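# Push utility cart through door into yellow bay, door shut

## Task

Move the utility cart through the self-closing door and leave it parked in the yellow bay in the far room, all four wheels fully inside the tape lines (none touching the tape). The copy paper case must rest in the cart's top tray without overhanging any edge. At the end the door must be closed. One or both robots may be used, and neither may tip over or be left leaning.

## Robot and tools

Robots: r1 and r2, identical Hello Robot Stretch 4 units. Each has an omni-wheel base, a lift sliding on a mast, a telescoping arm reaching straight out, and a wrist (yaw, pitch, roll) ending in a two-finger gripper. Height is about 1.6 m; the base rim lies within 0.23 m of the base origin. Each robot reports in its own frames, so their positions relative to each other are known only from images, lidar_m and wrist_depth_mm.

Frames: base frame sits on the floor under the base centre, x forward, y left, z up, in metres. hand_pose (a point between the open fingertips, possibly misreported) is in this frame. The odometry frame is where the base started; base_odometry counts wheel turns only, so slip shows as travel. Heading is in rad, left positive, -3.142 to 3.142.

move: one action per call. Keys r1 and r2 each hold that robot's part; an omitted robot gets nothing new. Always pass blocking: false; the call returns in about 0.5 s while motion continues. cameras picks images (omit or ["all"] for all, [] for none). Per robot:
- base: an offset from where the base last reported itself, never a pose. translate_m (forward +, -2 to 2 m), strafe_m (left +, -2 to 2 m), rotate_rad (counter-clockwise +, -3.2 to 3.2). translate_m and strafe_m may be combined into one straight diagonal drive; rotate_rad goes alone.
- joints: absolute targets by name: lift_m 0 to 1.2; arm_m 0 to 0.55; wrist_yaw_rad -1.134 to 4.276 (0 ahead, + left, 3.14 folded back); wrist_pitch_rad -1.117 to 4.259 (0 level, 1.57 pointing down); wrist_roll_rad -1.117 to 4.259 (+ clockwise seen from behind); gripper_m -0.038 to 0.141, fingertip gap, reading off by up to 0.015. Out-of-range joint targets are clipped; other bad values refuse the call, unknown keys make it invalid.
- pace: slow, default, fast or max (base 0.1/0.3/0.4/0.6 m/s). A raised lift (above 0.2) caps base speed. speeds: per-joint top speed, not for the gripper.
- contact_limits: 0 to 1 (default 0.5) for arm_m, lift_m, translate_m, strafe_m, rotate_rad, given only beside that same command. A base limit persists until the next action naming base.
- end_of_arm: "enable_torque" alone, to revive limp wrist or gripper motors.
A new move replaces only the targets it names; others keep running. Nothing runs past 14-15 s (time_out).

wait(seconds 0 to 10, cameras) returns the full state and images, ending early once a commanded robot settles. stop(cameras) brakes everything and can re-lock slack wheels. zoom_image(camera, region [x0,y0,x1,y1], max 504x504 px) enlarges the latest frame of a camera that was in the last images. finished_scene(scene) ends the current scene, given its number; the goal must hold with no robot help.

Results: a move line per robot (done, or the worst status such as time_out). Status words: moving, done (for the base: wheels turned the full amount, even slipping), off_target (resting away from target, may still push), contact_stop (held back; that part goes slack), time_out, limit_stop_at_own_body, limit_stop_at_tilt (lean over 6 degrees; lift, arm, wheels go limp), torque_fault. Any uncommanded stop or a refused call cancels your later move/wait/finished_scene calls in that reply. "as last shown" marks a robot not named in the action; its lines repeat earlier values. lidar_m: 12 distances in 30-degree sectors, 1st ahead, counting counter-clockwise (4th left, 7th rear, 10th right); "-" is nothing seen or closer than 0.25 m. wrist_depth_mm: 7x7 grid, 100 to 2000 mm. base_tilt in degrees (forward, right), each with a fixed bias up to about 3. If turned_by_wheels and turned_by_imu diverge by over about 0.1 rad in a move, the base likely hit or slipped. motor_effort is percent of max (peak in brackets); servo_current is in mA; on_its_own lists uncommanded behaviour.

Gripping: command a gap more than 0.015 below the object's width (about 0.06 below resists tugs); behind a handle or bar use -0.02 or less. Status does not prove a grip; after closing to 0.015 or more, a rising gripper servo_current does.

Avoid: robots pressing on each other (a base in contact pressing further, or one gripper squeezing the other's fingers) fails the scene. The two bases travel slightly different distances (up to ~3 cm per metre), which strains a jointly carried load and can topple a robot. Over 1 kg in hand with arm_m above 0.2 risks tipping during drives, turns or braking, worse at high pace; steady pushes with a high gripper or high contact limit can also tip it. Self-collision: gripper over base with lift below ~0.2 (0.45 pointing down), upward tilt with roll, yaw plus pitch below about -1.1; with the wrist folded back, tilt or roll alone can trigger it. Drops, slams, hard hits and hard shoves are penalised; something may occasionally nudge loose objects. The world keeps running while you think.

Each tool is called after "Request:" by a JSON object that holds its "name" and its "arguments".

## Session

Request:
{"name": "move", "arguments": {"blocking": false}}

Scene clock: 0.00 s.
r1.base_odometry: x=+0.000 y=+0.000 heading=+0.000
r1.turned_by_wheels: +0.000
r1.turned_by_imu: +0.000
r1.base_tilt: forward=-1.6 right=+1.3
r1.lidar_m: 1.92 2.25 3.81 1.93 0.97 0.84 0.83 0.93 0.77 0.76 0.93 1.59
r1.base_status: not commanded
r1.joint_positions: lift_m=+0.127 arm_m=+0.000 wrist_yaw_rad=+3.089 wrist_pitch_rad=+0.002 wrist_roll_rad=+0.000 gripper_m=+0.056
r1.joint_status: not commanded
r1.measured_speeds: all 0
r1.motor_effort: lift_m=+20 arm_m=-4 wheel_0=+0 wheel_1=+1 wheel_2=+1
r1.servo_current: wrist_yaw_rad=39 wrist_pitch_rad=46 wrist_roll_rad=65 gripper_m=39
r1.hand_pose: x=-0.1125 y=+0.1024 z=+0.3046 quat_wxyz=(+0.026, -0.001, +0.000, +1.000) (m; r1's base frame)
r1.wrist_depth_mm: 137 138 - - - - - / 113 139 - - - - - / 117 140 224 - - - - / 137 161 - - - - - / - - - - - - - / - - 191 - 187 - - / 842 759 750 788 788 732 768
r2.base_odometry: x=+0.000 y=+0.000 heading=+0.000
r2.turned_by_wheels: +0.000
r2.turned_by_imu: +0.000
r2.base_tilt: forward=-0.6 right=+0.1
r2.lidar_m: 2.02 1.45 1.40 1.49 2.01 2.22 2.34 3.17 1.60 3.62 2.59 2.46
r2.base_status: not commanded
r2.joint_positions: lift_m=+0.295 arm_m=+0.000 wrist_yaw_rad=+3.133 wrist_pitch_rad=+0.002 wrist_roll_rad=+0.000 gripper_m=+0.056
r2.joint_status: not commanded
r2.measured_speeds: all 0
r2.motor_effort: lift_m=+18 arm_m=-4 wheel_0=+0 wheel_1=-1 wheel_2=+0
r2.servo_current: wrist_yaw_rad=46 wrist_pitch_rad=39 wrist_roll_rad=46 gripper_m=59
r2.hand_pose: x=-0.1167 y=+0.0898 z=+0.4727 quat_wxyz=(+0.004, -0.001, +0.000, +1.000) (m; r2's base frame)
r2.wrist_depth_mm: - 140 - - - - - / - 126 150 - - - - / - 130 185 - - - - / 144 143 272 - - - - / 229 - - - - - - / 226 1576 196 1576 190 1618 1464 / 226 1060 1138 - - 1025 1060
pictures: r1_head_camera, r1_head_left_camera, r1_head_right_camera, r1_wrist_camera, r2_head_camera, r2_head_left_camera, r2_head_right_camera, r2_wrist_camera
Images, in order (width x height): r1_head_camera 420x560, r1_head_left_camera 420x672, r1_head_right_camera 420x672, r1_wrist_camera 616x392, r2_head_camera 420x560, r2_head_left_camera 420x672, r2_head_right_camera 420x672, r2_wrist_camera 616x392.

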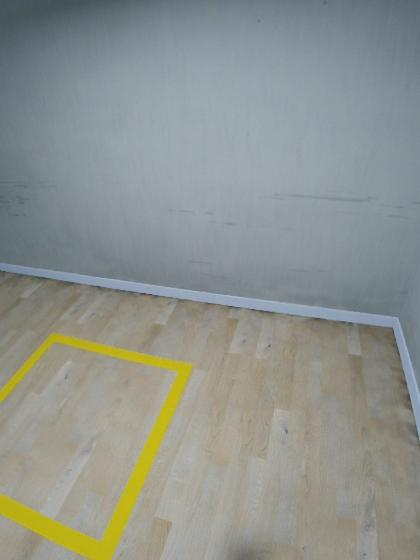

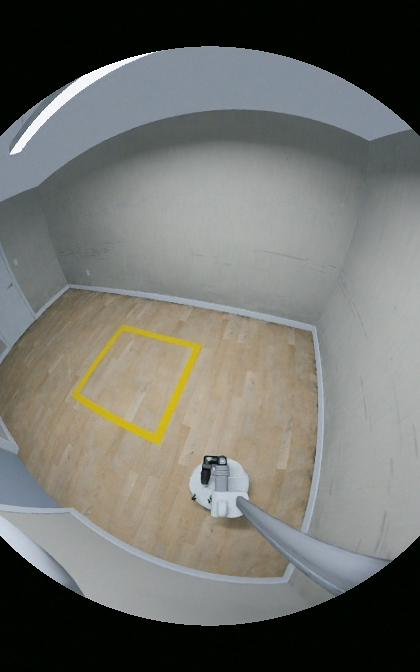

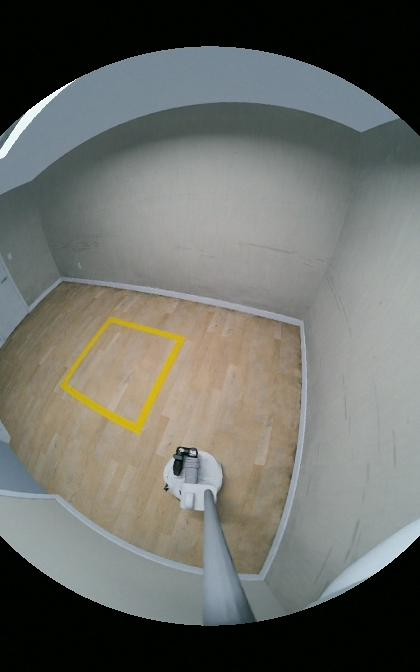

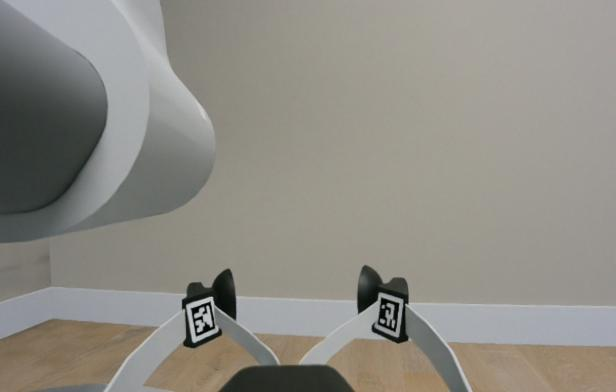

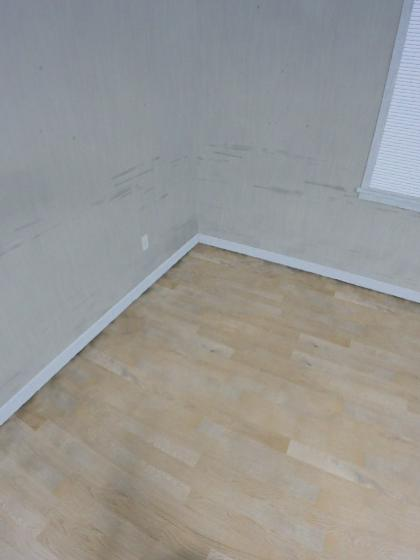

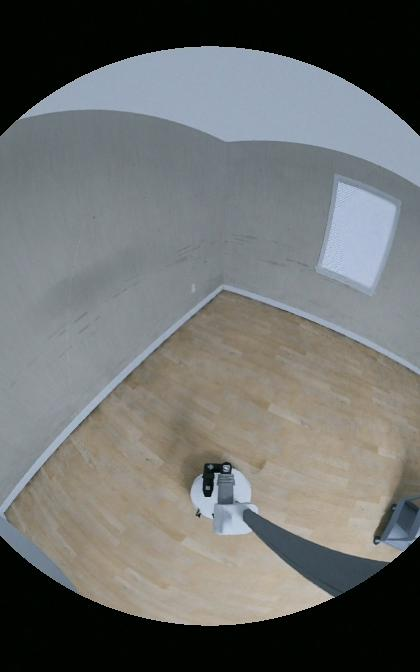

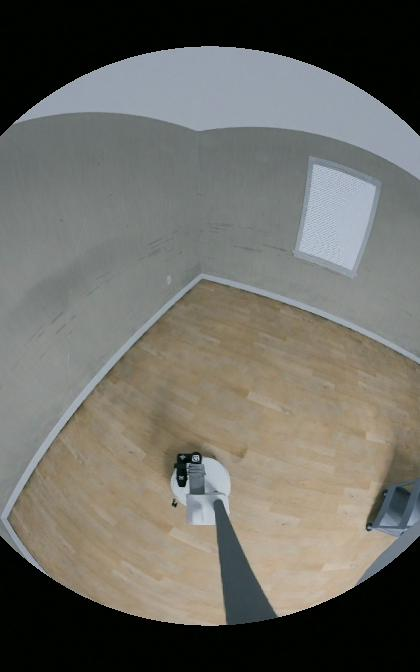

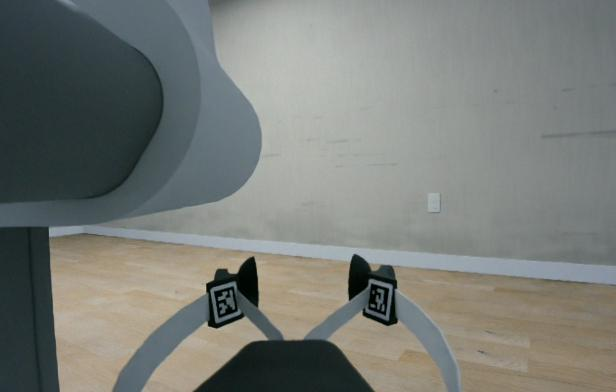

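Request:
{"name": "move", "arguments": {"blocking": false, "r1": {"base":{"rotate_rad":1.3}}, "r2": {"base":{"rotate_rad":-1.6}}, "cameras": []}}

Request:
{"name": "wait", "arguments": {"seconds": 2, "cameras": []}}

Request:
{"name": "wait", "arguments": {"seconds": 1, "cameras": ["r1_head_camera","r1_head_left_camera","r1_head_right_camera","r2_head_camera","r2_head_left_camera","r2_head_right_camera"]}}

Scene clock: 4.53 s.
move: r1 moving; r2 moving
r1.base_odometry: x=+0.000 y=+0.000 heading=+0.252
r1.turned_by_wheels: +0.252
r1.turned_by_imu: +0.252
r1.base_tilt: forward=-1.6 right=+1.2
r1.lidar_m: 1.98 2.71 3.66 1.25 0.89 0.80 0.87 0.80 0.77 0.82 1.11 1.92
r1.base_status: rotate_rad moving
r1.joint_positions: lift_m=+0.127 arm_m=+0.000 wrist_yaw_rad=+3.089 wrist_pitch_rad=+0.002 wrist_roll_rad=+0.000 gripper_m=+0.056
r1.joint_status: not commanded
r1.measured_speeds: translate_m=-0.001 strafe_m=-0.001 rotate_rad=+0.980 lift_m=+0.000 arm_m=+0.000 wrist_yaw_rad=+0.000 wrist_pitch_rad=+0.000 wrist_roll_rad=+0.000
r1.motor_effort: lift_m=+20(20) arm_m=-4(4) wheel_0=-8(9) wheel_1=-6(9) wheel_2=-7(7)
r1.servo_current: wrist_yaw_rad=59(59) wrist_pitch_rad=39(46) wrist_roll_rad=46(59) gripper_m=39(39)
r1.hand_pose: x=-0.1125 y=+0.1024 z=+0.3046 quat_wxyz=(+0.026, -0.001, +0.000, +1.000) (m; r1's base frame)
r1.wrist_depth_mm: 136 138 - - - - - / 113 139 - - - - - / 114 140 226 - - - - / 137 160 - - - - - / - - - - - - - / - 1060 190 - 187 - - / 778 750 750 798 750 699 732
r2.base_odometry: x=+0.000 y=+0.000 heading=-0.252
r2.turned_by_wheels: -0.252
r2.turned_by_imu: -0.244
r2.base_tilt: forward=-0.7 right=+0.1
r2.lidar_m: 2.52 1.62 1.40 1.40 1.67 2.23 2.24 2.64 1.59 1.63 2.93 2.49
r2.base_status: rotate_rad moving
r2.joint_positions: lift_m=+0.295 arm_m=+0.000 wrist_yaw_rad=+3.133 wrist_pitch_rad=+0.002 wrist_roll_rad=+0.000 gripper_m=+0.056
r2.joint_status: not commanded
r2.measured_speeds: translate_m=+0.000 strafe_m=+0.000 rotate_rad=-0.974 lift_m=+0.000 arm_m=+0.000 wrist_yaw_rad=+0.000 wrist_pitch_rad=+0.000 wrist_roll_rad=+0.000
r2.motor_effort: lift_m=+18(18) arm_m=-4(4) wheel_0=+8(9) wheel_1=+8(10) wheel_2=+9(11)
r2.servo_current: wrist_yaw_rad=33(52) wrist_pitch_rad=39(46) wrist_roll_rad=52(52) gripper_m=39(59)
r2.hand_pose: x=-0.1167 y=+0.0898 z=+0.4727 quat_wxyz=(+0.004, -0.001, +0.000, +1.000) (m; r2's base frame)
r2.wrist_depth_mm: - 141 - - - - - / - 127 150 - - - - / - 130 184 - - - - / 144 143 272 - - - - / 229 - - - - - - / 227 1576 196 1576 190 1661 1464 / 226 1060 1138 - - 1060 1060
pictures: none
No camera images: "cameras" was empty.

Scene clock: 5.93 s.
earlier move: r1 done; r2 moving
r1.base_odometry: x=+0.000 y=+0.000 heading=+1.300
r1.turned_by_wheels: +1.048
r1.turned_by_imu: +1.053
r1.base_tilt: forward=-1.6 right=+1.3
r1.lidar_m: 3.79 1.23 0.89 0.83 0.88 0.82 0.77 0.81 1.10 1.93 2.00 2.67
r1.base_status: done
r1.joint_positions: lift_m=+0.127 arm_m=+0.000 wrist_yaw_rad=+3.089 wrist_pitch_rad=+0.002 wrist_roll_rad=+0.000 gripper_m=+0.056
r1.joint_status: not commanded
r1.measured_speeds: all 0
r1.motor_effort: lift_m=+20(20) arm_m=-4(4) wheel_0=-4(10) wheel_1=-1(9) wheel_2=-1(8)
r1.servo_current: wrist_yaw_rad=52(65) wrist_pitch_rad=46(52) wrist_roll_rad=59(65) gripper_m=39(46)
r1.hand_pose: x=-0.1125 y=+0.1024 z=+0.3046 quat_wxyz=(+0.026, -0.001, +0.000, +1.000) (m; r1's base frame)
r1.wrist_depth_mm: 136 138 - - - - - / 113 139 - - - - - / 118 140 229 - - - - / 137 162 - - - - - / - - - - - - - / - - 191 - 187 - - / 788 707 750 143 778 768 809
r2.base_odometry: x=+0.000 y=+0.000 heading=-1.599
r2.turned_by_wheels: -1.347
r2.turned_by_imu: -1.311
r2.base_tilt: forward=-0.6 right=+0.0
r2.lidar_m: 3.64 2.60 2.47 2.05 1.49 1.41 1.47 1.98 2.23 2.32 3.11 1.62
r2.base_status: rotate_rad moving
r2.joint_positions: lift_m=+0.295 arm_m=+0.000 wrist_yaw_rad=+3.133 wrist_pitch_rad=+0.002 wrist_roll_rad=+0.000 gripper_m=+0.056
r2.joint_status: not commanded
r2.measured_speeds: all 0
r2.motor_effort: lift_m=+18(18) arm_m=-4(4) wheel_0=+4(11) wheel_1=+2(11) wheel_2=+5(11)
r2.servo_current: wrist_yaw_rad=39(59) wrist_pitch_rad=46(46) wrist_roll_rad=39(52) gripper_m=46(59)
r2.hand_pose: x=-0.1167 y=+0.0898 z=+0.4727 quat_wxyz=(+0.004, -0.001, +0.000, +1.000) (m; r2's base frame)
r2.wrist_depth_mm: - 140 - - - - - / - 126 141 - - - - / - 129 185 - - - - / 144 143 226 - - - - / 229 - - - - - - / 227 1576 196 1336 190 - - / 226 1078 1138 - - 1042 1060
wait: 1.40 of 2 s (r1 has come to rest)
pictures: none
No camera images: "cameras" was empty.

Scene clock: 6.13 s.
earlier move: r2 done
r1.base_odometry: x=+0.000 y=+0.000 heading=+1.300
r1.turned_by_wheels: +0.000
r1.turned_by_imu: +0.000
r1.base_tilt: forward=-1.6 right=+1.3
r1.lidar_m: 3.78 1.26 0.89 0.84 0.88 0.81 0.76 0.83 1.10 1.90 1.99 2.70
r1.base_status: done
r1.joint_positions: lift_m=+0.127 arm_m=+0.000 wrist_yaw_rad=+3.089 wrist_pitch_rad=+0.002 wrist_roll_rad=+0.000 gripper_m=+0.056
r1.joint_status: not commanded
r1.measured_speeds: all 0
r1.motor_effort: lift_m=+20(20) arm_m=-4(4) wheel_0=-3(10) wheel_1=-1(9) wheel_2=-1(8)
r1.servo_current: wrist_yaw_rad=65(65) wrist_pitch_rad=52(52) wrist_roll_rad=59(65) gripper_m=39(46)
r1.hand_pose: x=-0.1125 y=+0.1024 z=+0.3046 quat_wxyz=(+0.026, -0.001, +0.000, +1.000) (m; r1's base frame)
r1.wrist_depth_mm: 136 139 - - - - - / 113 139 - - - - - / 118 139 229 - - - - / 137 162 - - - - - / - - - - - - - / - - 190 - 187 - - / 788 707 750 143 798 788 820
r2.base_odometry: x=+0.000 y=+0.000 heading=-1.599
r2.turned_by_wheels: +0.000
r2.turned_by_imu: +0.000
r2.base_tilt: forward=-0.7 right=+0.0
r2.lidar_m: 3.69 2.62 2.47 2.04 1.47 1.41 1.46 1.99 2.24 2.30 3.11 1.60
r2.base_status: done
r2.joint_positions: lift_m=+0.295 arm_m=+0.000 wrist_yaw_rad=+3.133 wrist_pitch_rad=+0.002 wrist_roll_rad=+0.000 gripper_m=+0.056
r2.joint_status: not commanded
r2.measured_speeds: all 0
r2.motor_effort: lift_m=+18(18) arm_m=-4(4) wheel_0=+5(11) wheel_1=+3(11) wheel_2=+5(11)
r2.servo_current: wrist_yaw_rad=39(59) wrist_pitch_rad=39(46) wrist_roll_rad=39(52) gripper_m=46(59)
r2.hand_pose: x=-0.1167 y=+0.0898 z=+0.4727 quat_wxyz=(+0.004, -0.001, +0.000, +1.000) (m; r2's base frame)
r2.wrist_depth_mm: - 140 - - - - - / - 126 142 - - - - / - 130 185 - - - - / 144 144 226 - - - - / 229 - - - - - - / 227 1576 196 1308 190 - - / 226 1060 1160 - - 1042 1060
wait: 0.20 of 1 s (r2 has come to rest)
pictures: r1_head_camera, r1_head_left_camera, r1_head_right_camera, r2_head_camera, r2_head_left_camera, r2_head_right_camera
Images, in order (width x height): r1_head_camera 420x560, r1_head_left_camera 420x672, r1_head_right_camera 420x672, r2_head_camera 420x560, r2_head_left_camera 420x672, r2_head_right_camera 420x672.

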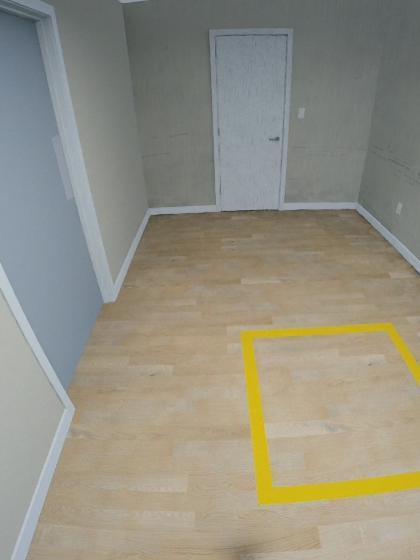

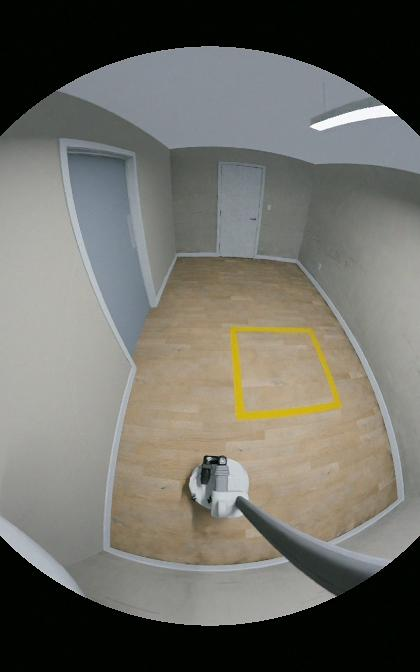

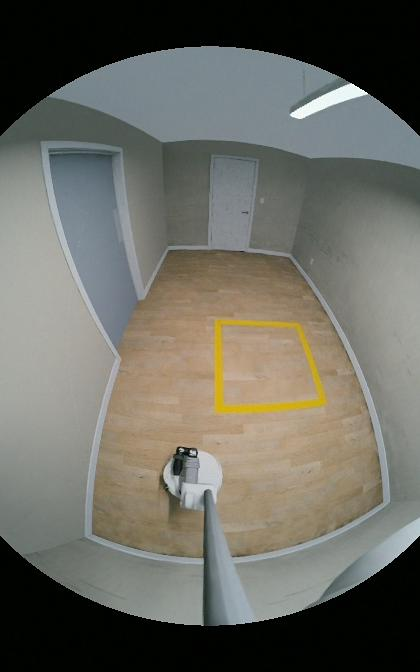

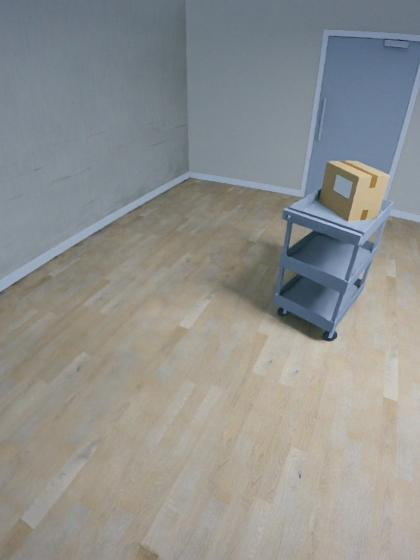

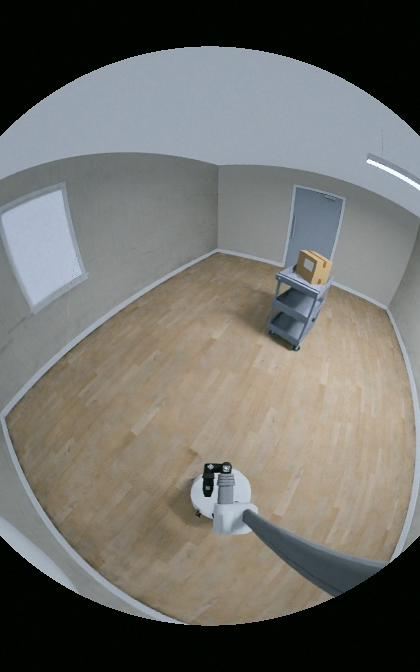

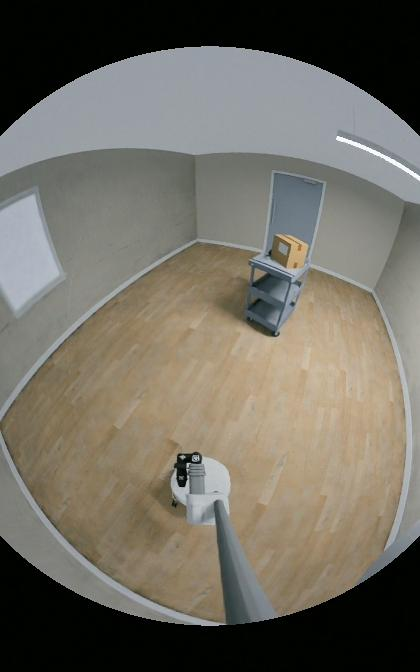

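Request:
{"name": "zoom_image", "arguments": {"camera": "r2_head_camera", "region": [250, 10, 420, 350]}}

Request:
{"name": "zoom_image", "arguments": {"camera": "r1_head_left_camera", "region": [40, 120, 290, 440]}}

Request:
{"name": "zoom_image", "arguments": {"camera": "r2_head_left_camera", "region": [240, 170, 380, 370]}}

Scaled by 1.482 from the camera's 420x560 image, which has a finer 1200x1600 frame.

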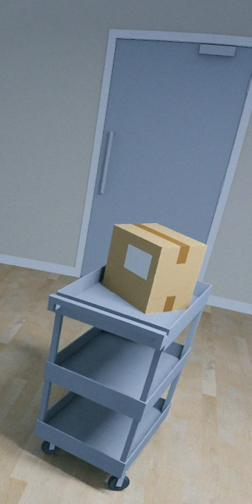

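Scaled by 1.575 from the camera's 420x672 image, which has a finer 600x960 frame.

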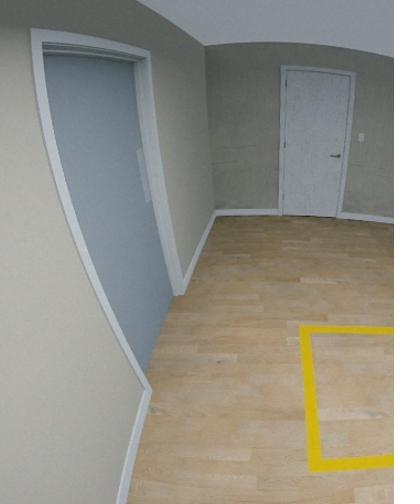

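Scaled by 2.520 from the camera's 420x672 image, which has a finer 600x960 frame.

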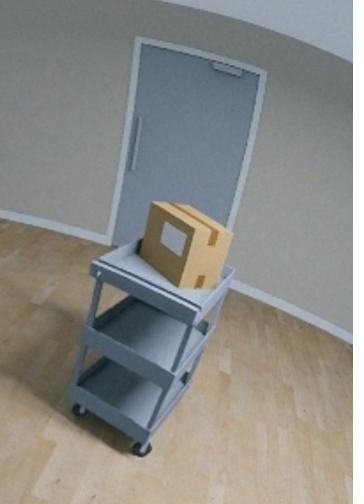

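Request:
{"name": "move", "arguments": {"blocking": false, "r1": {"base":{"rotate_rad":1.53},"joints":{"lift_m":0.6}}, "r2": {"base":{"rotate_rad":-0.5},"joints":{"lift_m":0.8,"wrist_yaw_rad":0}}, "cameras": []}}

Request:
{"name": "wait", "arguments": {"seconds": 3, "cameras": []}}

Request:
{"name": "wait", "arguments": {"seconds": 3, "cameras": ["r1_head_camera","r1_head_left_camera","r2_head_camera","r2_head_left_camera","r2_wrist_camera"]}}

Request:
{"name": "zoom_image", "arguments": {"camera": "r2_head_camera", "region": [90, 0, 350, 360]}}

Scene clock: 67.57 s.
move: r1 moving; r2 moving
r1.base_odometry: x=+0.000 y=+0.000 heading=+1.552
r1.turned_by_wheels: +0.252
r1.turned_by_imu: +0.253
r1.base_tilt: forward=-1.6 right=+1.2
r1.lidar_m: 2.05 1.02 0.82 0.84 0.92 0.78 0.77 0.89 1.53 1.94 2.19 3.65
r1.base_status: rotate_rad moving
r1.joint_positions: lift_m=+0.164 arm_m=+0.000 wrist_yaw_rad=+3.089 wrist_pitch_rad=+0.002 wrist_roll_rad=+0.000 gripper_m=+0.056
r1.joint_status: lift_m moving
r1.measured_speeds: translate_m=+0.000 strafe_m=+0.000 rotate_rad=+0.970 lift_m=+0.146 arm_m=+0.000 wrist_yaw_rad=+0.000 wrist_pitch_rad=+0.000 wrist_roll_rad=+0.000
r1.motor_effort: lift_m=+27(27) arm_m=-4(4) wheel_0=-10(10) wheel_1=-6(9) wheel_2=-8(8)
r1.servo_current: wrist_yaw_rad=46(52) wrist_pitch_rad=39(46) wrist_roll_rad=65(65) gripper_m=39(46)
r1.hand_pose: x=-0.1125 y=+0.1024 z=+0.3421 quat_wxyz=(+0.026, -0.001, +0.000, +1.000) (m; r1's base frame)
r1.wrist_depth_mm: 136 139 - - - - - / 113 139 - - - - - / 118 139 229 - - - - / 137 162 - - - - - / - - - - - - - / - - 190 - 188 - - / 854 798 768 143 809 759 831
r2.base_odometry: x=+0.000 y=+0.000 heading=-1.851
r2.turned_by_wheels: -0.252
r2.turned_by_imu: -0.245
r2.base_tilt: forward=-0.7 right=+0.1
r2.lidar_m: 1.62 2.92 2.50 2.51 1.61 1.41 1.42 1.67 2.20 2.24 2.58 1.59
r2.base_status: rotate_rad moving
r2.joint_positions: lift_m=+0.333 arm_m=+0.000 wrist_yaw_rad=+2.570 wrist_pitch_rad=+0.002 wrist_roll_rad=+0.000 gripper_m=+0.056
r2.joint_status: lift_m moving; wrist_yaw_rad moving
r2.measured_speeds: translate_m=+0.001 strafe_m=+0.000 rotate_rad=-0.967 lift_m=+0.146 arm_m=+0.000 wrist_yaw_rad=-1.740 wrist_pitch_rad=+0.000 wrist_roll_rad=+0.000
r2.motor_effort: lift_m=+26(26) arm_m=-4(4) wheel_0=+8(10) wheel_1=+9(9) wheel_2=+10(11)
r2.servo_current: wrist_yaw_rad=85(111) wrist_pitch_rad=39(46) wrist_roll_rad=52(59) gripper_m=46(52)
r2.hand_pose: x=-0.0243 y=+0.2295 z=+0.5104 quat_wxyz=(+0.282, -0.001, +0.000, +0.959) (m; r2's base frame)
r2.wrist_depth_mm: - - - - - - - / - - - - - - - / 243 - - - - - - / - - - - - - - / - - - - - - - / - - 190 171 190 1397 1499 / 1205 1118 1229 - - 1098 1118
pictures: none
No camera images: "cameras" was empty.

Scene clock: 69.93 s.
earlier move: r1 done; r2 moving
r1.base_odometry: x=+0.000 y=+0.000 heading=+2.829
r1.turned_by_wheels: +1.277
r1.turned_by_imu: +1.284
r1.base_tilt: forward=-1.6 right=+1.3
r1.lidar_m: 0.84 0.87 0.82 0.76 0.80 1.07 1.92 2.00 2.57 3.93 1.30 0.91
r1.base_status: done
r1.joint_positions: lift_m=+0.599 arm_m=+0.000 wrist_yaw_rad=+3.089 wrist_pitch_rad=+0.002 wrist_roll_rad=+0.000 gripper_m=+0.056
r1.joint_status: all done
r1.measured_speeds: all 0
r1.motor_effort: lift_m=+25(29) arm_m=-4(4) wheel_0=-2(10) wheel_1=-2(9) wheel_2=-2(8)
r1.servo_current: wrist_yaw_rad=46(72) wrist_pitch_rad=33(52) wrist_roll_rad=52(65) gripper_m=39(52)
r1.hand_pose: x=-0.1125 y=+0.1024 z=+0.7771 quat_wxyz=(+0.026, -0.001, +0.000, +1.000) (m; r1's base frame)
r1.wrist_depth_mm: 136 139 - - - - - / 113 139 - - - - - / 117 140 270 - - - - / 137 161 - - - - - / - - - - - - - / - - 194 - 187 - - / 1808 163 1756 154 1808 - -
r2.base_odometry: x=+0.000 y=+0.000 heading=-2.099
r2.turned_by_wheels: -0.247
r2.turned_by_imu: -0.241
r2.base_tilt: forward=-0.6 right=+0.1
r2.lidar_m: 1.60 3.54 2.58 2.49 2.01 1.46 1.39 1.45 2.05 2.23 2.32 3.19
r2.base_status: done
r2.joint_positions: lift_m=+0.800 arm_m=+0.000 wrist_yaw_rad=+0.003 wrist_pitch_rad=+0.002 wrist_roll_rad=+0.000 gripper_m=+0.056
r2.joint_status: lift_m moving; wrist_yaw_rad moving
r2.measured_speeds: all 0
r2.motor_effort: lift_m=+21(26) arm_m=-4(4) wheel_0=+3(10) wheel_1=+1(9) wheel_2=+2(11)
r2.servo_current: wrist_yaw_rad=65(163) wrist_pitch_rad=33(46) wrist_roll_rad=46(59) gripper_m=46(52)
r2.hand_pose: x=+0.4596 y=-0.0866 z=+0.9775 quat_wxyz=(+1.000, +0.000, +0.001, +0.001) (m; r2's base frame)
r2.wrist_depth_mm: - - - - - - - / - - - - - - - / - - - - - - - / - - - 1808 - - - / - - - - - - - / - - 196 1430 190 - - / - - - - - - -
wait: 2.37 of 3 s (r1 has come to rest)
pictures: none
No camera images: "cameras" was empty.

Scene clock: 70.03 s.
earlier move: r2 done
r1.base_odometry: x=+0.000 y=+0.000 heading=+2.829
r1.turned_by_wheels: +0.000
r1.turned_by_imu: +0.000
r1.base_tilt: forward=-1.6 right=+1.2
r1.lidar_m: 0.83 0.86 0.84 0.76 0.80 1.05 1.92 2.00 2.58 3.93 1.27 0.91
r1.base_status: done
r1.joint_positions: lift_m=+0.599 arm_m=+0.000 wrist_yaw_rad=+3.089 wrist_pitch_rad=+0.002 wrist_roll_rad=+0.000 gripper_m=+0.056
r1.joint_status: all done
r1.measured_speeds: all 0
r1.motor_effort: lift_m=+25(29) arm_m=-4(4) wheel_0=-3(10) wheel_1=-2(9) wheel_2=-2(8)
r1.servo_current: wrist_yaw_rad=52(72) wrist_pitch_rad=46(52) wrist_roll_rad=52(65) gripper_m=39(52)
r1.hand_pose: x=-0.1125 y=+0.1024 z=+0.7771 quat_wxyz=(+0.026, -0.001, +0.000, +1.000) (m; r1's base frame)
r1.wrist_depth_mm: 136 139 - - - - - / 113 139 - - - - - / 117 140 271 - - - - / 137 161 - - - - - / - - - - - - - / - - 193 - 187 - - / 1808 164 1756 153 1808 - -
r2.base_odometry: x=+0.000 y=+0.000 heading=-2.099
r2.turned_by_wheels: +0.000
r2.turned_by_imu: +0.000
r2.base_tilt: forward=-0.7 right=+0.0
r2.lidar_m: 1.61 3.53 2.59 2.48 2.01 1.47 1.40 1.49 2.02 2.21 2.35 3.18
r2.base_status: done
r2.joint_positions: lift_m=+0.800 arm_m=+0.000 wrist_yaw_rad=+0.003 wrist_pitch_rad=+0.002 wrist_roll_rad=+0.000 gripper_m=+0.056
r2.joint_status: all done
r2.measured_speeds: all 0
r2.motor_effort: lift_m=+21(26) arm_m=-4(4) wheel_0=+2(10) wheel_1=+1(9) wheel_2=+2(11)
r2.servo_current: wrist_yaw_rad=52(163) wrist_pitch_rad=33(46) wrist_roll_rad=46(59) gripper_m=52(52)
r2.hand_pose: x=+0.4596 y=-0.0866 z=+0.9775 quat_wxyz=(+1.000, +0.000, +0.001, +0.001) (m; r2's base frame)
r2.wrist_depth_mm: - - - - - - - / - - - - - - - / - - - - - - - / - - - 1808 - - - / - - - - - - - / - - 196 1430 190 - - / - - - - - - -
wait: 0.10 of 3 s (r2 has come to rest)
pictures: r1_head_camera, r1_head_left_camera, r2_head_camera, r2_head_left_camera, r2_wrist_camera
Images, in order (width x height): r1_head_camera 420x560, r1_head_left_camera 420x672, r2_head_camera 420x560, r2_head_left_camera 420x672, r2_wrist_camera 616x392.

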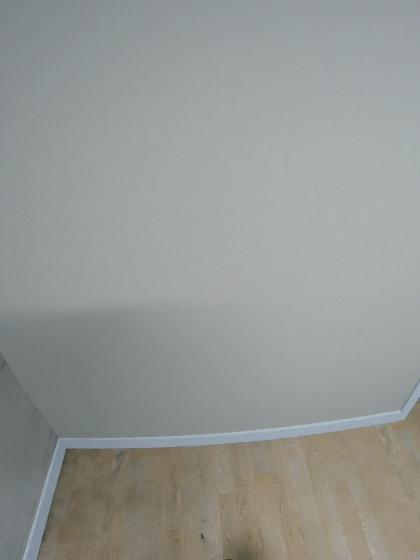

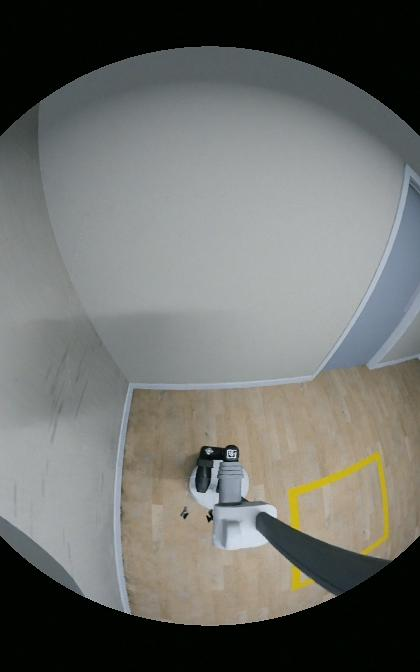

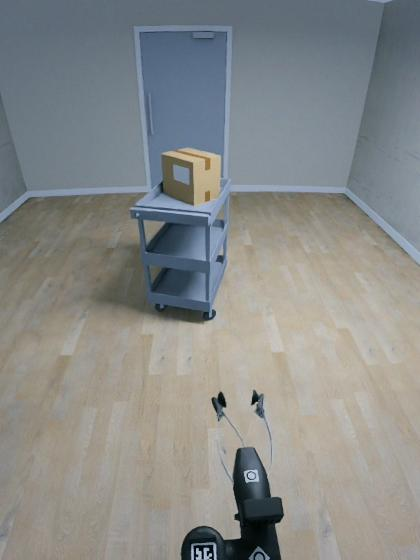

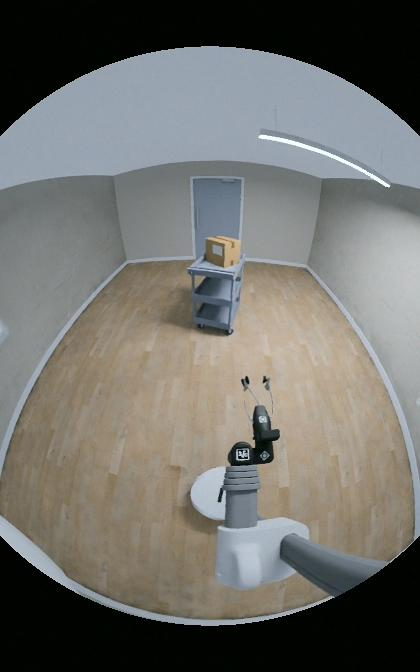

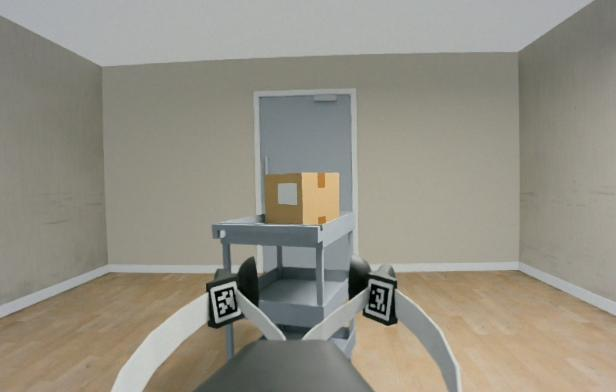

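Scaled by 1.400 from the camera's 420x560 image, which has a finer 1200x1600 frame.

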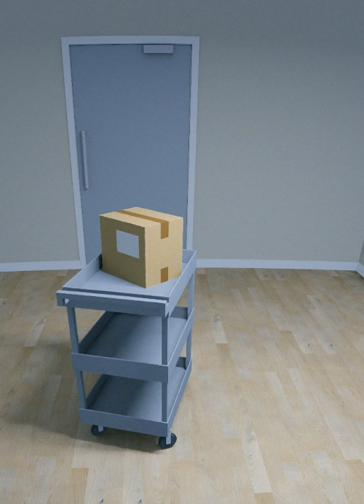

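Request:
{"name": "move", "arguments": {"blocking": false, "r1": {"joints":{"wrist_yaw_rad":0}}, "r2": {"base":{"translate_m":0.75,"strafe_m":0.15},"joints":{"lift_m":0.95,"wrist_pitch_rad":0.5}}, "cameras": []}}

Request:
{"name": "wait", "arguments": {"seconds": 4, "cameras": []}}

Request:
{"name": "wait", "arguments": {"seconds": 3, "cameras": ["r2_head_camera","r2_head_left_camera","r2_wrist_camera"]}}

Request:
{"name": "zoom_image", "arguments": {"camera": "r2_head_camera", "region": [50, 100, 350, 500]}}

Scene clock: 76.27 s.
move: r1 moving; r2 moving
r1.base_odometry: x=+0.000 y=+0.000 heading=+2.829
r1.turned_by_wheels: +0.000
r1.turned_by_imu: +0.000
r1.base_tilt: forward=-1.6 right=+1.3
r1.lidar_m: 0.84 0.84 0.84 0.77 0.79 1.07 1.91 1.97 2.59 3.91 1.32 0.91
r1.base_status: not commanded
r1.joint_positions: lift_m=+0.599 arm_m=+0.000 wrist_yaw_rad=+2.503 wrist_pitch_rad=+0.002 wrist_roll_rad=+0.000 gripper_m=+0.056
r1.joint_status: wrist_yaw_rad moving
r1.measured_speeds: translate_m=+0.000 strafe_m=+0.000 rotate_rad=+0.000 lift_m=+0.000 arm_m=+0.000 wrist_yaw_rad=-1.819 wrist_pitch_rad=+0.000 wrist_roll_rad=+0.000
r1.motor_effort: lift_m=+25(25) arm_m=-4(4) wheel_0=-3(3) wheel_1=-3(3) wheel_2=-2(3)
r1.servo_current: wrist_yaw_rad=117(150) wrist_pitch_rad=39(52) wrist_roll_rad=39(59) gripper_m=39(46)
r1.hand_pose: x=-0.0085 y=+0.2421 z=+0.7771 quat_wxyz=(+0.314, -0.001, +0.000, +0.949) (m; r1's base frame)
r1.wrist_depth_mm: - - - - - - - / - - - - - - - / - - - - - - - / - - - - - - - / - - - - - - - / - - 193 - 187 - - / - 164 1661 136 - - -
r2.base_odometry: x=-0.010 y=-0.030 heading=-2.098
r2.turned_by_wheels: +0.000
r2.turned_by_imu: +0.001
r2.base_tilt: forward=-0.7 right=+0.0
r2.lidar_m: 1.56 3.53 2.61 2.48 2.03 1.51 1.43 1.50 2.10 2.23 2.34 3.19
r2.base_status: translate_m moving; strafe_m moving
r2.joint_positions: lift_m=+0.838 arm_m=+0.000 wrist_yaw_rad=+0.003 wrist_pitch_rad=+0.470 wrist_roll_rad=+0.000 gripper_m=+0.056
r2.joint_status: lift_m moving; wrist_pitch_rad moving
r2.measured_speeds: translate_m=+0.122 strafe_m=+0.024 rotate_rad=+0.000 lift_m=+0.146 arm_m=+0.000 wrist_yaw_rad=+0.000 wrist_pitch_rad=+0.705 wrist_roll_rad=+0.000
r2.motor_effort: lift_m=+23(25) arm_m=-4(4) wheel_0=+5(9) wheel_1=+9(10) wheel_2=-13(13)
r2.servo_current: wrist_yaw_rad=46(52) wrist_pitch_rad=39(91) wrist_roll_rad=59(59) gripper_m=59(59)
r2.hand_pose: x=+0.4283 y=-0.0867 z=+0.8852 quat_wxyz=(+0.972, +0.000, +0.233, +0.001) (m; r2's base frame)
r2.wrist_depth_mm: - - - 1537 - - - / - - - - - - - / - - - - - - - / - - - - - - - / 1708 1708 1756 1661 1661 1661 1661 / 1430 1397 196 1366 190 1366 1308 / 1255 1182 1182 - - 1138 1138
pictures: none
No camera images: "cameras" was empty.

Scene clock: 78.10 s.
earlier move: r1 done; r2 moving
r1.base_odometry: x=+0.000 y=+0.000 heading=+2.829
r1.turned_by_wheels: +0.000
r1.turned_by_imu: +0.000
r1.base_tilt: forward=-1.6 right=+1.3
r1.lidar_m: 0.84 0.87 0.82 0.77 0.80 1.05 1.93 2.00 2.56 3.91 1.31 0.91
r1.base_status: not commanded
r1.joint_positions: lift_m=+0.599 arm_m=+0.000 wrist_yaw_rad=+0.003 wrist_pitch_rad=+0.002 wrist_roll_rad=+0.000 gripper_m=+0.056
r1.joint_status: all done
r1.measured_speeds: all 0
r1.motor_effort: lift_m=+25(25) arm_m=-4(4) wheel_0=-3(3) wheel_1=-3(3) wheel_2=-2(3)
r1.servo_current: wrist_yaw_rad=39(150) wrist_pitch_rad=39(52) wrist_roll_rad=39(78) gripper_m=39(52)
r1.hand_pose: x=+0.4596 y=-0.0866 z=+0.7771 quat_wxyz=(+1.000, +0.000, +0.001, +0.001) (m; r1's base frame)
r1.wrist_depth_mm: - - - - - - - / - - - - - - - / - - - - - - - / - - - - - - - / - - - - - - - / - - 191 - 187 - - / - 140 - 137 - - -
r2.base_odometry: x=-0.170 y=-0.496 heading=-2.098
r2.turned_by_wheels: +0.000
r2.turned_by_imu: +0.001
r2.base_tilt: forward=-0.7 right=+0.1
r2.lidar_m: 1.09 3.39 2.51 2.35 2.52 2.01 1.92 2.01 2.44 2.32 2.44 3.36
r2.base_status: translate_m moving; strafe_m moving
r2.joint_positions: lift_m=+0.950 arm_m=+0.000 wrist_yaw_rad=+0.003 wrist_pitch_rad=+0.499 wrist_roll_rad=+0.000 gripper_m=+0.056
r2.joint_status: all done
r2.measured_speeds: translate_m=+0.294 strafe_m=+0.058 rotate_rad=-0.004 lift_m=+0.000 arm_m=+0.000 wrist_yaw_rad=+0.000 wrist_pitch_rad=+0.000 wrist_roll_rad=+0.000
r2.motor_effort: lift_m=+21(25) arm_m=-4(4) wheel_0=+8(11) wheel_1=+6(10) wheel_2=-9(15)
r2.servo_current: wrist_yaw_rad=46(59) wrist_pitch_rad=33(91) wrist_roll_rad=46(59) gripper_m=39(59)
r2.hand_pose: x=+0.4245 y=-0.0867 z=+0.9900 quat_wxyz=(+0.969, +0.000, +0.247, +0.001) (m; r2's base frame)
r2.wrist_depth_mm: - - - 1160 - - - / - - - 1182 - - - / - - - 991 - - - / - - - - - - - / 1756 1756 1808 - 1708 1756 1708 / 1464 1499 196 1397 190 1464 1430 / 1308 1255 1336 - - 1229 1229
wait: 1.83 of 4 s (r1 has come to rest)
pictures: none
No camera images: "cameras" was empty.

Scene clock: 79.80 s.
earlier move: r2 done
r1.base_odometry: x=+0.000 y=+0.000 heading=+2.829
r1.turned_by_wheels: +0.000
r1.turned_by_imu: +0.000
r1.base_tilt: forward=-1.6 right=+1.3
r1.lidar_m: 0.83 0.87 0.82 0.77 0.79 1.06 1.92 2.00 2.57 3.92 1.32 0.90
r1.base_status: not commanded
r1.joint_positions: lift_m=+0.599 arm_m=+0.000 wrist_yaw_rad=+0.003 wrist_pitch_rad=+0.002 wrist_roll_rad=+0.000 gripper_m=+0.056
r1.joint_status: all done
r1.measured_speeds: all 0
r1.motor_effort: lift_m=+25(25) arm_m=-4(4) wheel_0=-3(3) wheel_1=-3(3) wheel_2=-2(3)
r1.servo_current: wrist_yaw_rad=26(150) wrist_pitch_rad=46(52) wrist_roll_rad=52(78) gripper_m=39(52)
r1.hand_pose: x=+0.4596 y=-0.0866 z=+0.7771 quat_wxyz=(+1.000, +0.000, +0.001, +0.001) (m; r1's base frame)
r1.wrist_depth_mm: - - - - - - - / - - - - - - - / - - - - - - - / - - - - - - - / - - - - - - - / - - 190 - 187 - - / - 140 - 137 - - -
r2.base_odometry: x=-0.248 y=-0.723 heading=-2.098
r2.turned_by_wheels: +0.000
r2.turned_by_imu: +0.001
r2.base_tilt: forward=-0.6 right=+0.0
r2.lidar_m: 0.89 3.34 2.49 2.32 2.47 2.23 2.14 2.24 2.49 2.38 2.48 3.44
r2.base_status: done
r2.joint_positions: lift_m=+0.950 arm_m=+0.000 wrist_yaw_rad=+0.003 wrist_pitch_rad=+0.499 wrist_roll_rad=+0.000 gripper_m=+0.056
r2.joint_status: all done
r2.measured_speeds: all 0
r2.motor_effort: lift_m=+21(25) arm_m=-4(4) wheel_0=+3(11) wheel_1=+4(10) wheel_2=-3(15)
r2.servo_current: wrist_yaw_rad=46(59) wrist_pitch_rad=33(91) wrist_roll_rad=59(59) gripper_m=52(59)
r2.hand_pose: x=+0.4245 y=-0.0867 z=+0.9901 quat_wxyz=(+0.969, +0.000, +0.247, +0.001) (m; r2's base frame)
r2.wrist_depth_mm: - - - 960 991 - - / - - - 991 1042 - - / - - 1078 946 - - - / - - - - - - - / 1808 1863 1708 - 1661 1756 1708 / 1464 1499 195 - 190 1464 1430 / 1308 1281 1308 - - 1229 1229
wait: 1.70 of 3 s (r2 has come to rest)
pictures: r2_head_camera, r2_head_left_camera, r2_wrist_camera
Images, in order (width x height): r2_head_camera 420x560, r2_head_left_camera 420x672, r2_wrist_camera 616x392.

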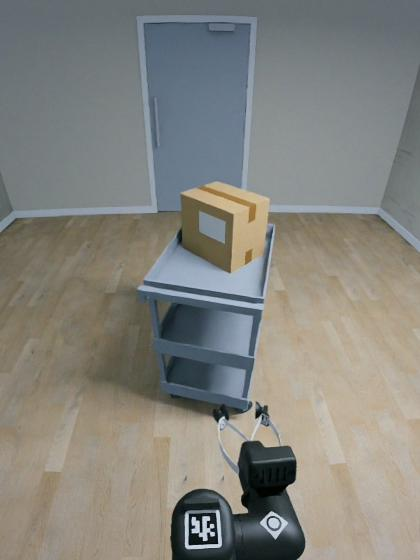

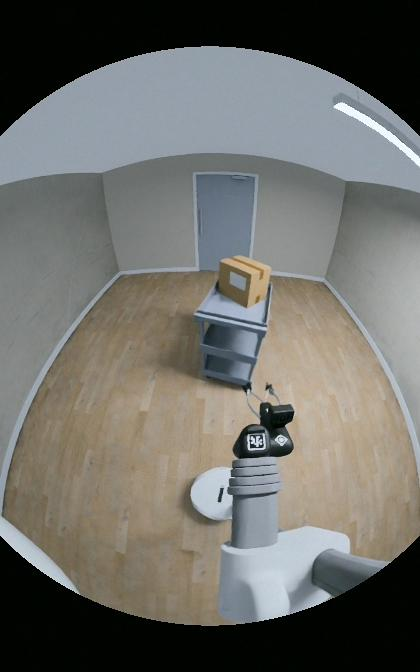

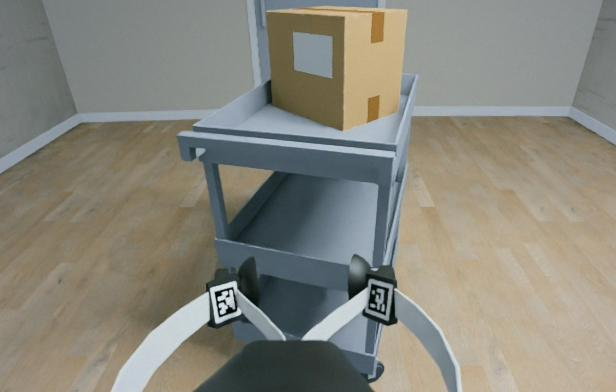

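Scaled by 1.260 from the camera's 420x560 image, which has a finer 1200x1600 frame.

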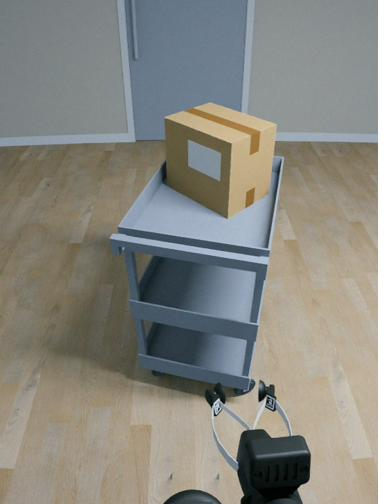

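Request:
{"name": "zoom_image", "arguments": {"camera": "r2_head_camera", "region": [130, 170, 290, 310]}}

Request:
{"name": "zoom_image", "arguments": {"camera": "r2_wrist_camera", "region": [160, 0, 440, 200]}}

Scaled by 3.150 from the camera's 420x560 image, which has a finer 1200x1600 frame.

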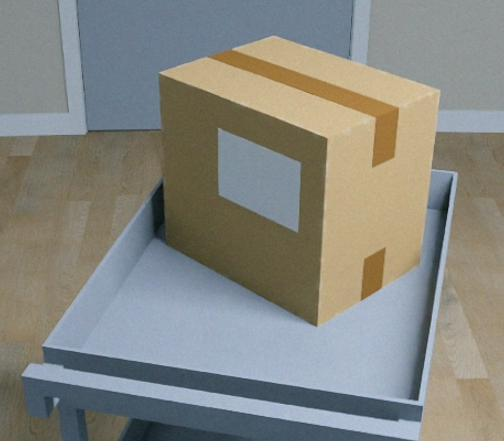

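Scaled by 1.800.

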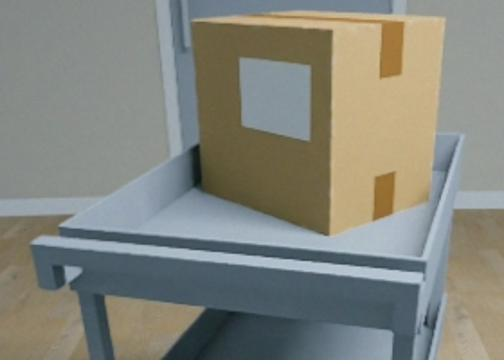

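Request:
{"name": "move", "arguments": {"blocking": false, "r2": {"base":{"rotate_rad":-0.25},"joints":{"wrist_pitch_rad":0,"lift_m":0.78,"gripper_m":0.1}}, "cameras": []}}

Request:
{"name": "wait", "arguments": {"seconds": 3, "cameras": []}}

Request:
{"name": "move", "arguments": {"blocking": false, "r2": {"base":{"strafe_m":0.24}}, "cameras": []}}

Request:
{"name": "wait", "arguments": {"seconds": 3, "cameras": ["r2_head_camera","r2_wrist_camera"]}}

Scene clock: 122.60 s.
move: r2 moving
r1: as last shown
r1.lidar_m: 0.84 0.85 0.83 0.78 0.80 1.04 1.92 1.99 2.57 3.91 1.33 0.92
r1.motor_effort: lift_m=+25(25) arm_m=-4(4) wheel_0=-3(3) wheel_1=-3(3) wheel_2=-2(2)
r1.servo_current: wrist_yaw_rad=39(59) wrist_pitch_rad=33(52) wrist_roll_rad=52(59) gripper_m=39(39)
r1.wrist_depth_mm: - - - - - - - / - - - - - - - / - - - - - - - / - - - - - - - / - - - - - - - / - - 191 - 187 - - / - 140 - 137 - - -
r2.base_odometry: x=-0.248 y=-0.724 heading=-2.292
r2.turned_by_wheels: -0.193
r2.turned_by_imu: -0.188
r2.base_tilt: forward=-0.7 right=+0.1
r2.lidar_m: 0.85 0.96 2.64 2.35 2.37 2.42 2.14 2.17 2.66 2.38 2.35 2.89
r2.base_status: rotate_rad moving
r2.joint_positions: lift_m=+0.912 arm_m=+0.000 wrist_yaw_rad=+0.003 wrist_pitch_rad=+0.036 wrist_roll_rad=+0.000 gripper_m=+0.075
r2.joint_status: lift_m moving; wrist_pitch_rad moving; gripper_m moving
r2.measured_speeds: translate_m=+0.000 strafe_m=+0.001 rotate_rad=-0.468 lift_m=-0.146 arm_m=+0.000 wrist_yaw_rad=+0.000 wrist_pitch_rad=-0.705 wrist_roll_rad=+0.000
r2.motor_effort: lift_m=+13(18) arm_m=-4(4) wheel_0=+5(9) wheel_1=+4(9) wheel_2=+5(10)
r2.servo_current: wrist_yaw_rad=39(59) wrist_pitch_rad=46(163) wrist_roll_rad=52(59) gripper_m=85(98)
r2.hand_pose: x=+0.4594 y=-0.0866 z=+1.0802 quat_wxyz=(+1.000, +0.000, +0.018, +0.001) (m; r2's base frame)
r2.wrist_depth_mm: - - - - - - - / - - - - - - - / - - - - - - - / - - 1098 1118 - - - / - - 1098 1098 - - - / - 820 189 1008 189 - - / - - - - - 1921 -
pictures: none
No camera images: "cameras" was empty.

Scene clock: 123.90 s.
earlier move: r2 done
r1.base_odometry: x=+0.000 y=+0.000 heading=+2.829
r1.turned_by_wheels: +0.000
r1.turned_by_imu: +0.000
r1.base_tilt: forward=-1.6 right=+1.3
r1.lidar_m: 0.84 0.87 0.84 0.76 0.80 1.04 1.92 1.99 2.55 3.95 1.31 0.91
r1.base_status: not commanded
r1.joint_positions: lift_m=+0.599 arm_m=+0.000 wrist_yaw_rad=+0.003 wrist_pitch_rad=+0.002 wrist_roll_rad=+0.000 gripper_m=+0.056
r1.joint_status: not commanded
r1.measured_speeds: all 0
r1.motor_effort: lift_m=+25(25) arm_m=-4(4) wheel_0=-3(3) wheel_1=-3(3) wheel_2=-2(2)
r1.servo_current: wrist_yaw_rad=20(65) wrist_pitch_rad=33(52) wrist_roll_rad=52(72) gripper_m=33(52)
r1.hand_pose: x=+0.4596 y=-0.0866 z=+0.7771 quat_wxyz=(+1.000, +0.000, +0.001, +0.001) (m; r1's base frame)
r1.wrist_depth_mm: - - - - - - - / - - - - - - - / - - - - - - - / - - - - - - - / - - - - - - - / - - 190 - 187 - - / - 141 - 137 - - -
r2.base_odometry: x=-0.248 y=-0.724 heading=-2.347
r2.turned_by_wheels: -0.056
r2.turned_by_imu: -0.054
r2.base_tilt: forward=-0.7 right=+0.1
r2.lidar_m: 0.88 0.95 2.72 2.34 2.33 2.52 2.16 2.16 2.55 2.39 2.39 2.83
r2.base_status: done
r2.joint_positions: lift_m=+0.780 arm_m=+0.000 wrist_yaw_rad=+0.003 wrist_pitch_rad=+0.008 wrist_roll_rad=+0.000 gripper_m=+0.100
r2.joint_status: all done
r2.measured_speeds: all 0
r2.motor_effort: lift_m=+14(18) arm_m=-4(4) wheel_0=+3(9) wheel_1=+3(9) wheel_2=+3(10)
r2.servo_current: wrist_yaw_rad=39(59) wrist_pitch_rad=59(163) wrist_roll_rad=39(59) gripper_m=46(98)
r2.hand_pose: x=+0.4595 y=-0.0866 z=+0.9562 quat_wxyz=(+1.000, +0.000, +0.004, +0.001) (m; r2's base frame)
r2.wrist_depth_mm: - - - - - - - / - - - - - - - / - - - - - - - / - - 991 - - - - / - - 991 - - - - / - - 189 - 195 - - / 1921 - - - - 1921 -
wait: 1.30 of 3 s (r2 has come to rest)
pictures: none
No camera images: "cameras" was empty.

Scene clock: 124.40 s.
move: r2 moving
r1: as last shown
r1.lidar_m: 0.84 0.85 0.81 0.76 0.78 1.02 1.92 2.00 2.59 3.94 1.32 0.91
r1.motor_effort: lift_m=+25(25) arm_m=-4(4) wheel_0=-2(4) wheel_1=-2(3) wheel_2=-2(2)
r1.servo_current: wrist_yaw_rad=52(52) wrist_pitch_rad=46(46) wrist_roll_rad=39(65) gripper_m=39(46)
r1.wrist_depth_mm: - - - - - - - / - - - - - - - / - - - - - - - / - - - - - - - / - - - - - - - / - - 190 - 187 - - / - 140 - 137 - - -
r2.base_odometry: x=-0.222 y=-0.749 heading=-2.347
r2.turned_by_wheels: +0.000
r2.turned_by_imu: +0.000
r2.base_tilt: forward=-0.7 right=+0.1
r2.lidar_m: 0.87 0.94 2.66 2.31 2.28 2.51 2.17 2.17 2.53 2.41 2.41 2.85
r2.base_status: strafe_m moving
r2.joint_positions: lift_m=+0.780 arm_m=+0.000 wrist_yaw_rad=+0.003 wrist_pitch_rad=+0.008 wrist_roll_rad=+0.000 gripper_m=+0.100
r2.joint_status: not commanded
r2.measured_speeds: translate_m=+0.002 strafe_m=+0.141 rotate_rad=-0.009 lift_m=+0.000 arm_m=+0.000 wrist_yaw_rad=+0.000 wrist_pitch_rad=+0.000 wrist_roll_rad=+0.000
r2.motor_effort: lift_m=+14(14) arm_m=-4(4) wheel_0=-12(13) wheel_1=+11(11) wheel_2=+1(3)
r2.servo_current: wrist_yaw_rad=52(52) wrist_pitch_rad=46(52) wrist_roll_rad=33(52) gripper_m=52(52)
r2.hand_pose: x=+0.4595 y=-0.0867 z=+0.9562 quat_wxyz=(+1.000, +0.000, +0.004, +0.001) (m; r2's base frame)
r2.wrist_depth_mm: - - - - - - - / - - - - - - - / - - - - - - - / - - 991 - - - - / - - 991 - - - - / - - 188 1308 195 - - / - 768 - - - 1921 -
pictures: none
No camera images: "cameras" was empty.

Scene clock: 126.03 s.
earlier move: r2 done
r1.base_odometry: x=+0.000 y=+0.000 heading=+2.829
r1.turned_by_wheels: +0.000
r1.turned_by_imu: +0.000
r1.base_tilt: forward=-1.6 right=+1.3
r1.lidar_m: 0.83 0.86 0.84 0.76 0.80 1.06 1.93 1.98 2.61 3.94 1.31 0.90
r1.base_status: not commanded
r1.joint_positions: lift_m=+0.599 arm_m=+0.000 wrist_yaw_rad=+0.003 wrist_pitch_rad=+0.002 wrist_roll_rad=+0.000 gripper_m=+0.056
r1.joint_status: not commanded
r1.measured_speeds: all 0
r1.motor_effort: lift_m=+25(25) arm_m=-4(4) wheel_0=-3(4) wheel_1=-3(3) wheel_2=-2(2)
r1.servo_current: wrist_yaw_rad=46(78) wrist_pitch_rad=26(52) wrist_roll_rad=39(65) gripper_m=46(46)
r1.hand_pose: x=+0.4596 y=-0.0866 z=+0.7771 quat_wxyz=(+1.000, +0.000, +0.001, +0.001) (m; r1's base frame)
r1.wrist_depth_mm: - - - - - - - / - - - - - - - / - - - - - - - / - - - - - - - / - - - - - - - / - - 190 - 188 - - / - 141 - 137 - - -
r2.base_odometry: x=-0.077 y=-0.892 heading=-2.347
r2.turned_by_wheels: +0.000
r2.turned_by_imu: +0.001
r2.base_tilt: forward=-0.7 right=+0.0
r2.lidar_m: 0.89 3.53 2.44 2.11 2.10 2.52 2.22 2.20 2.62 2.60 2.64 3.08
r2.base_status: done
r2.joint_positions: lift_m=+0.780 arm_m=+0.000 wrist_yaw_rad=+0.003 wrist_pitch_rad=+0.008 wrist_roll_rad=+0.000 gripper_m=+0.100
r2.joint_status: not commanded
r2.measured_speeds: all 0
r2.motor_effort: lift_m=+15(15) arm_m=-4(4) wheel_0=-1(13) wheel_1=+2(12) wheel_2=+0(3)
r2.servo_current: wrist_yaw_rad=39(59) wrist_pitch_rad=52(59) wrist_roll_rad=46(59) gripper_m=52(52)
r2.hand_pose: x=+0.4595 y=-0.0867 z=+0.9562 quat_wxyz=(+1.000, +0.000, +0.004, +0.001) (m; r2's base frame)
r2.wrist_depth_mm: - - - - - - - / - - - - - - - / - - - - - - - / - - - 991 - - - / - - 1098 1008 - - - / - - 190 - 192 - - / - - 750 - - 1983 -
wait: 1.63 of 3 s (r2 has come to rest)
pictures: r2_head_camera, r2_wrist_camera
Images, in order (width x height): r2_head_camera 420x560, r2_wrist_camera 616x392.

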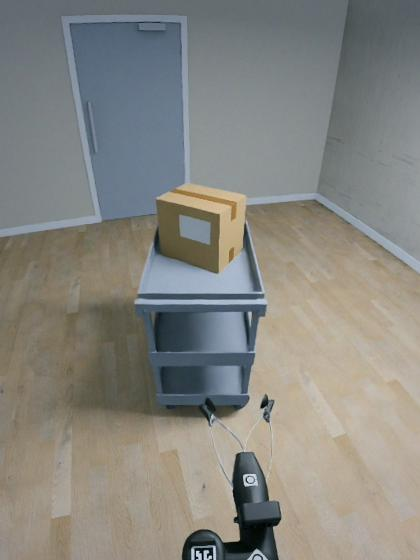

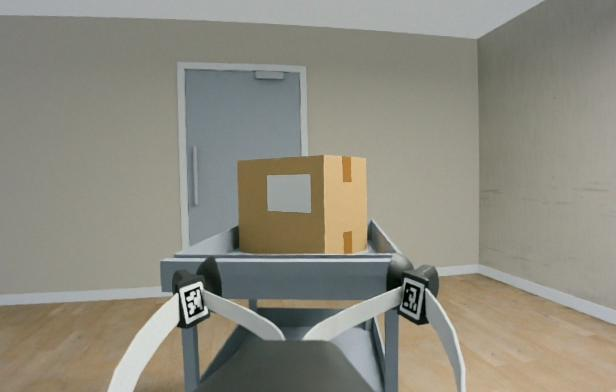

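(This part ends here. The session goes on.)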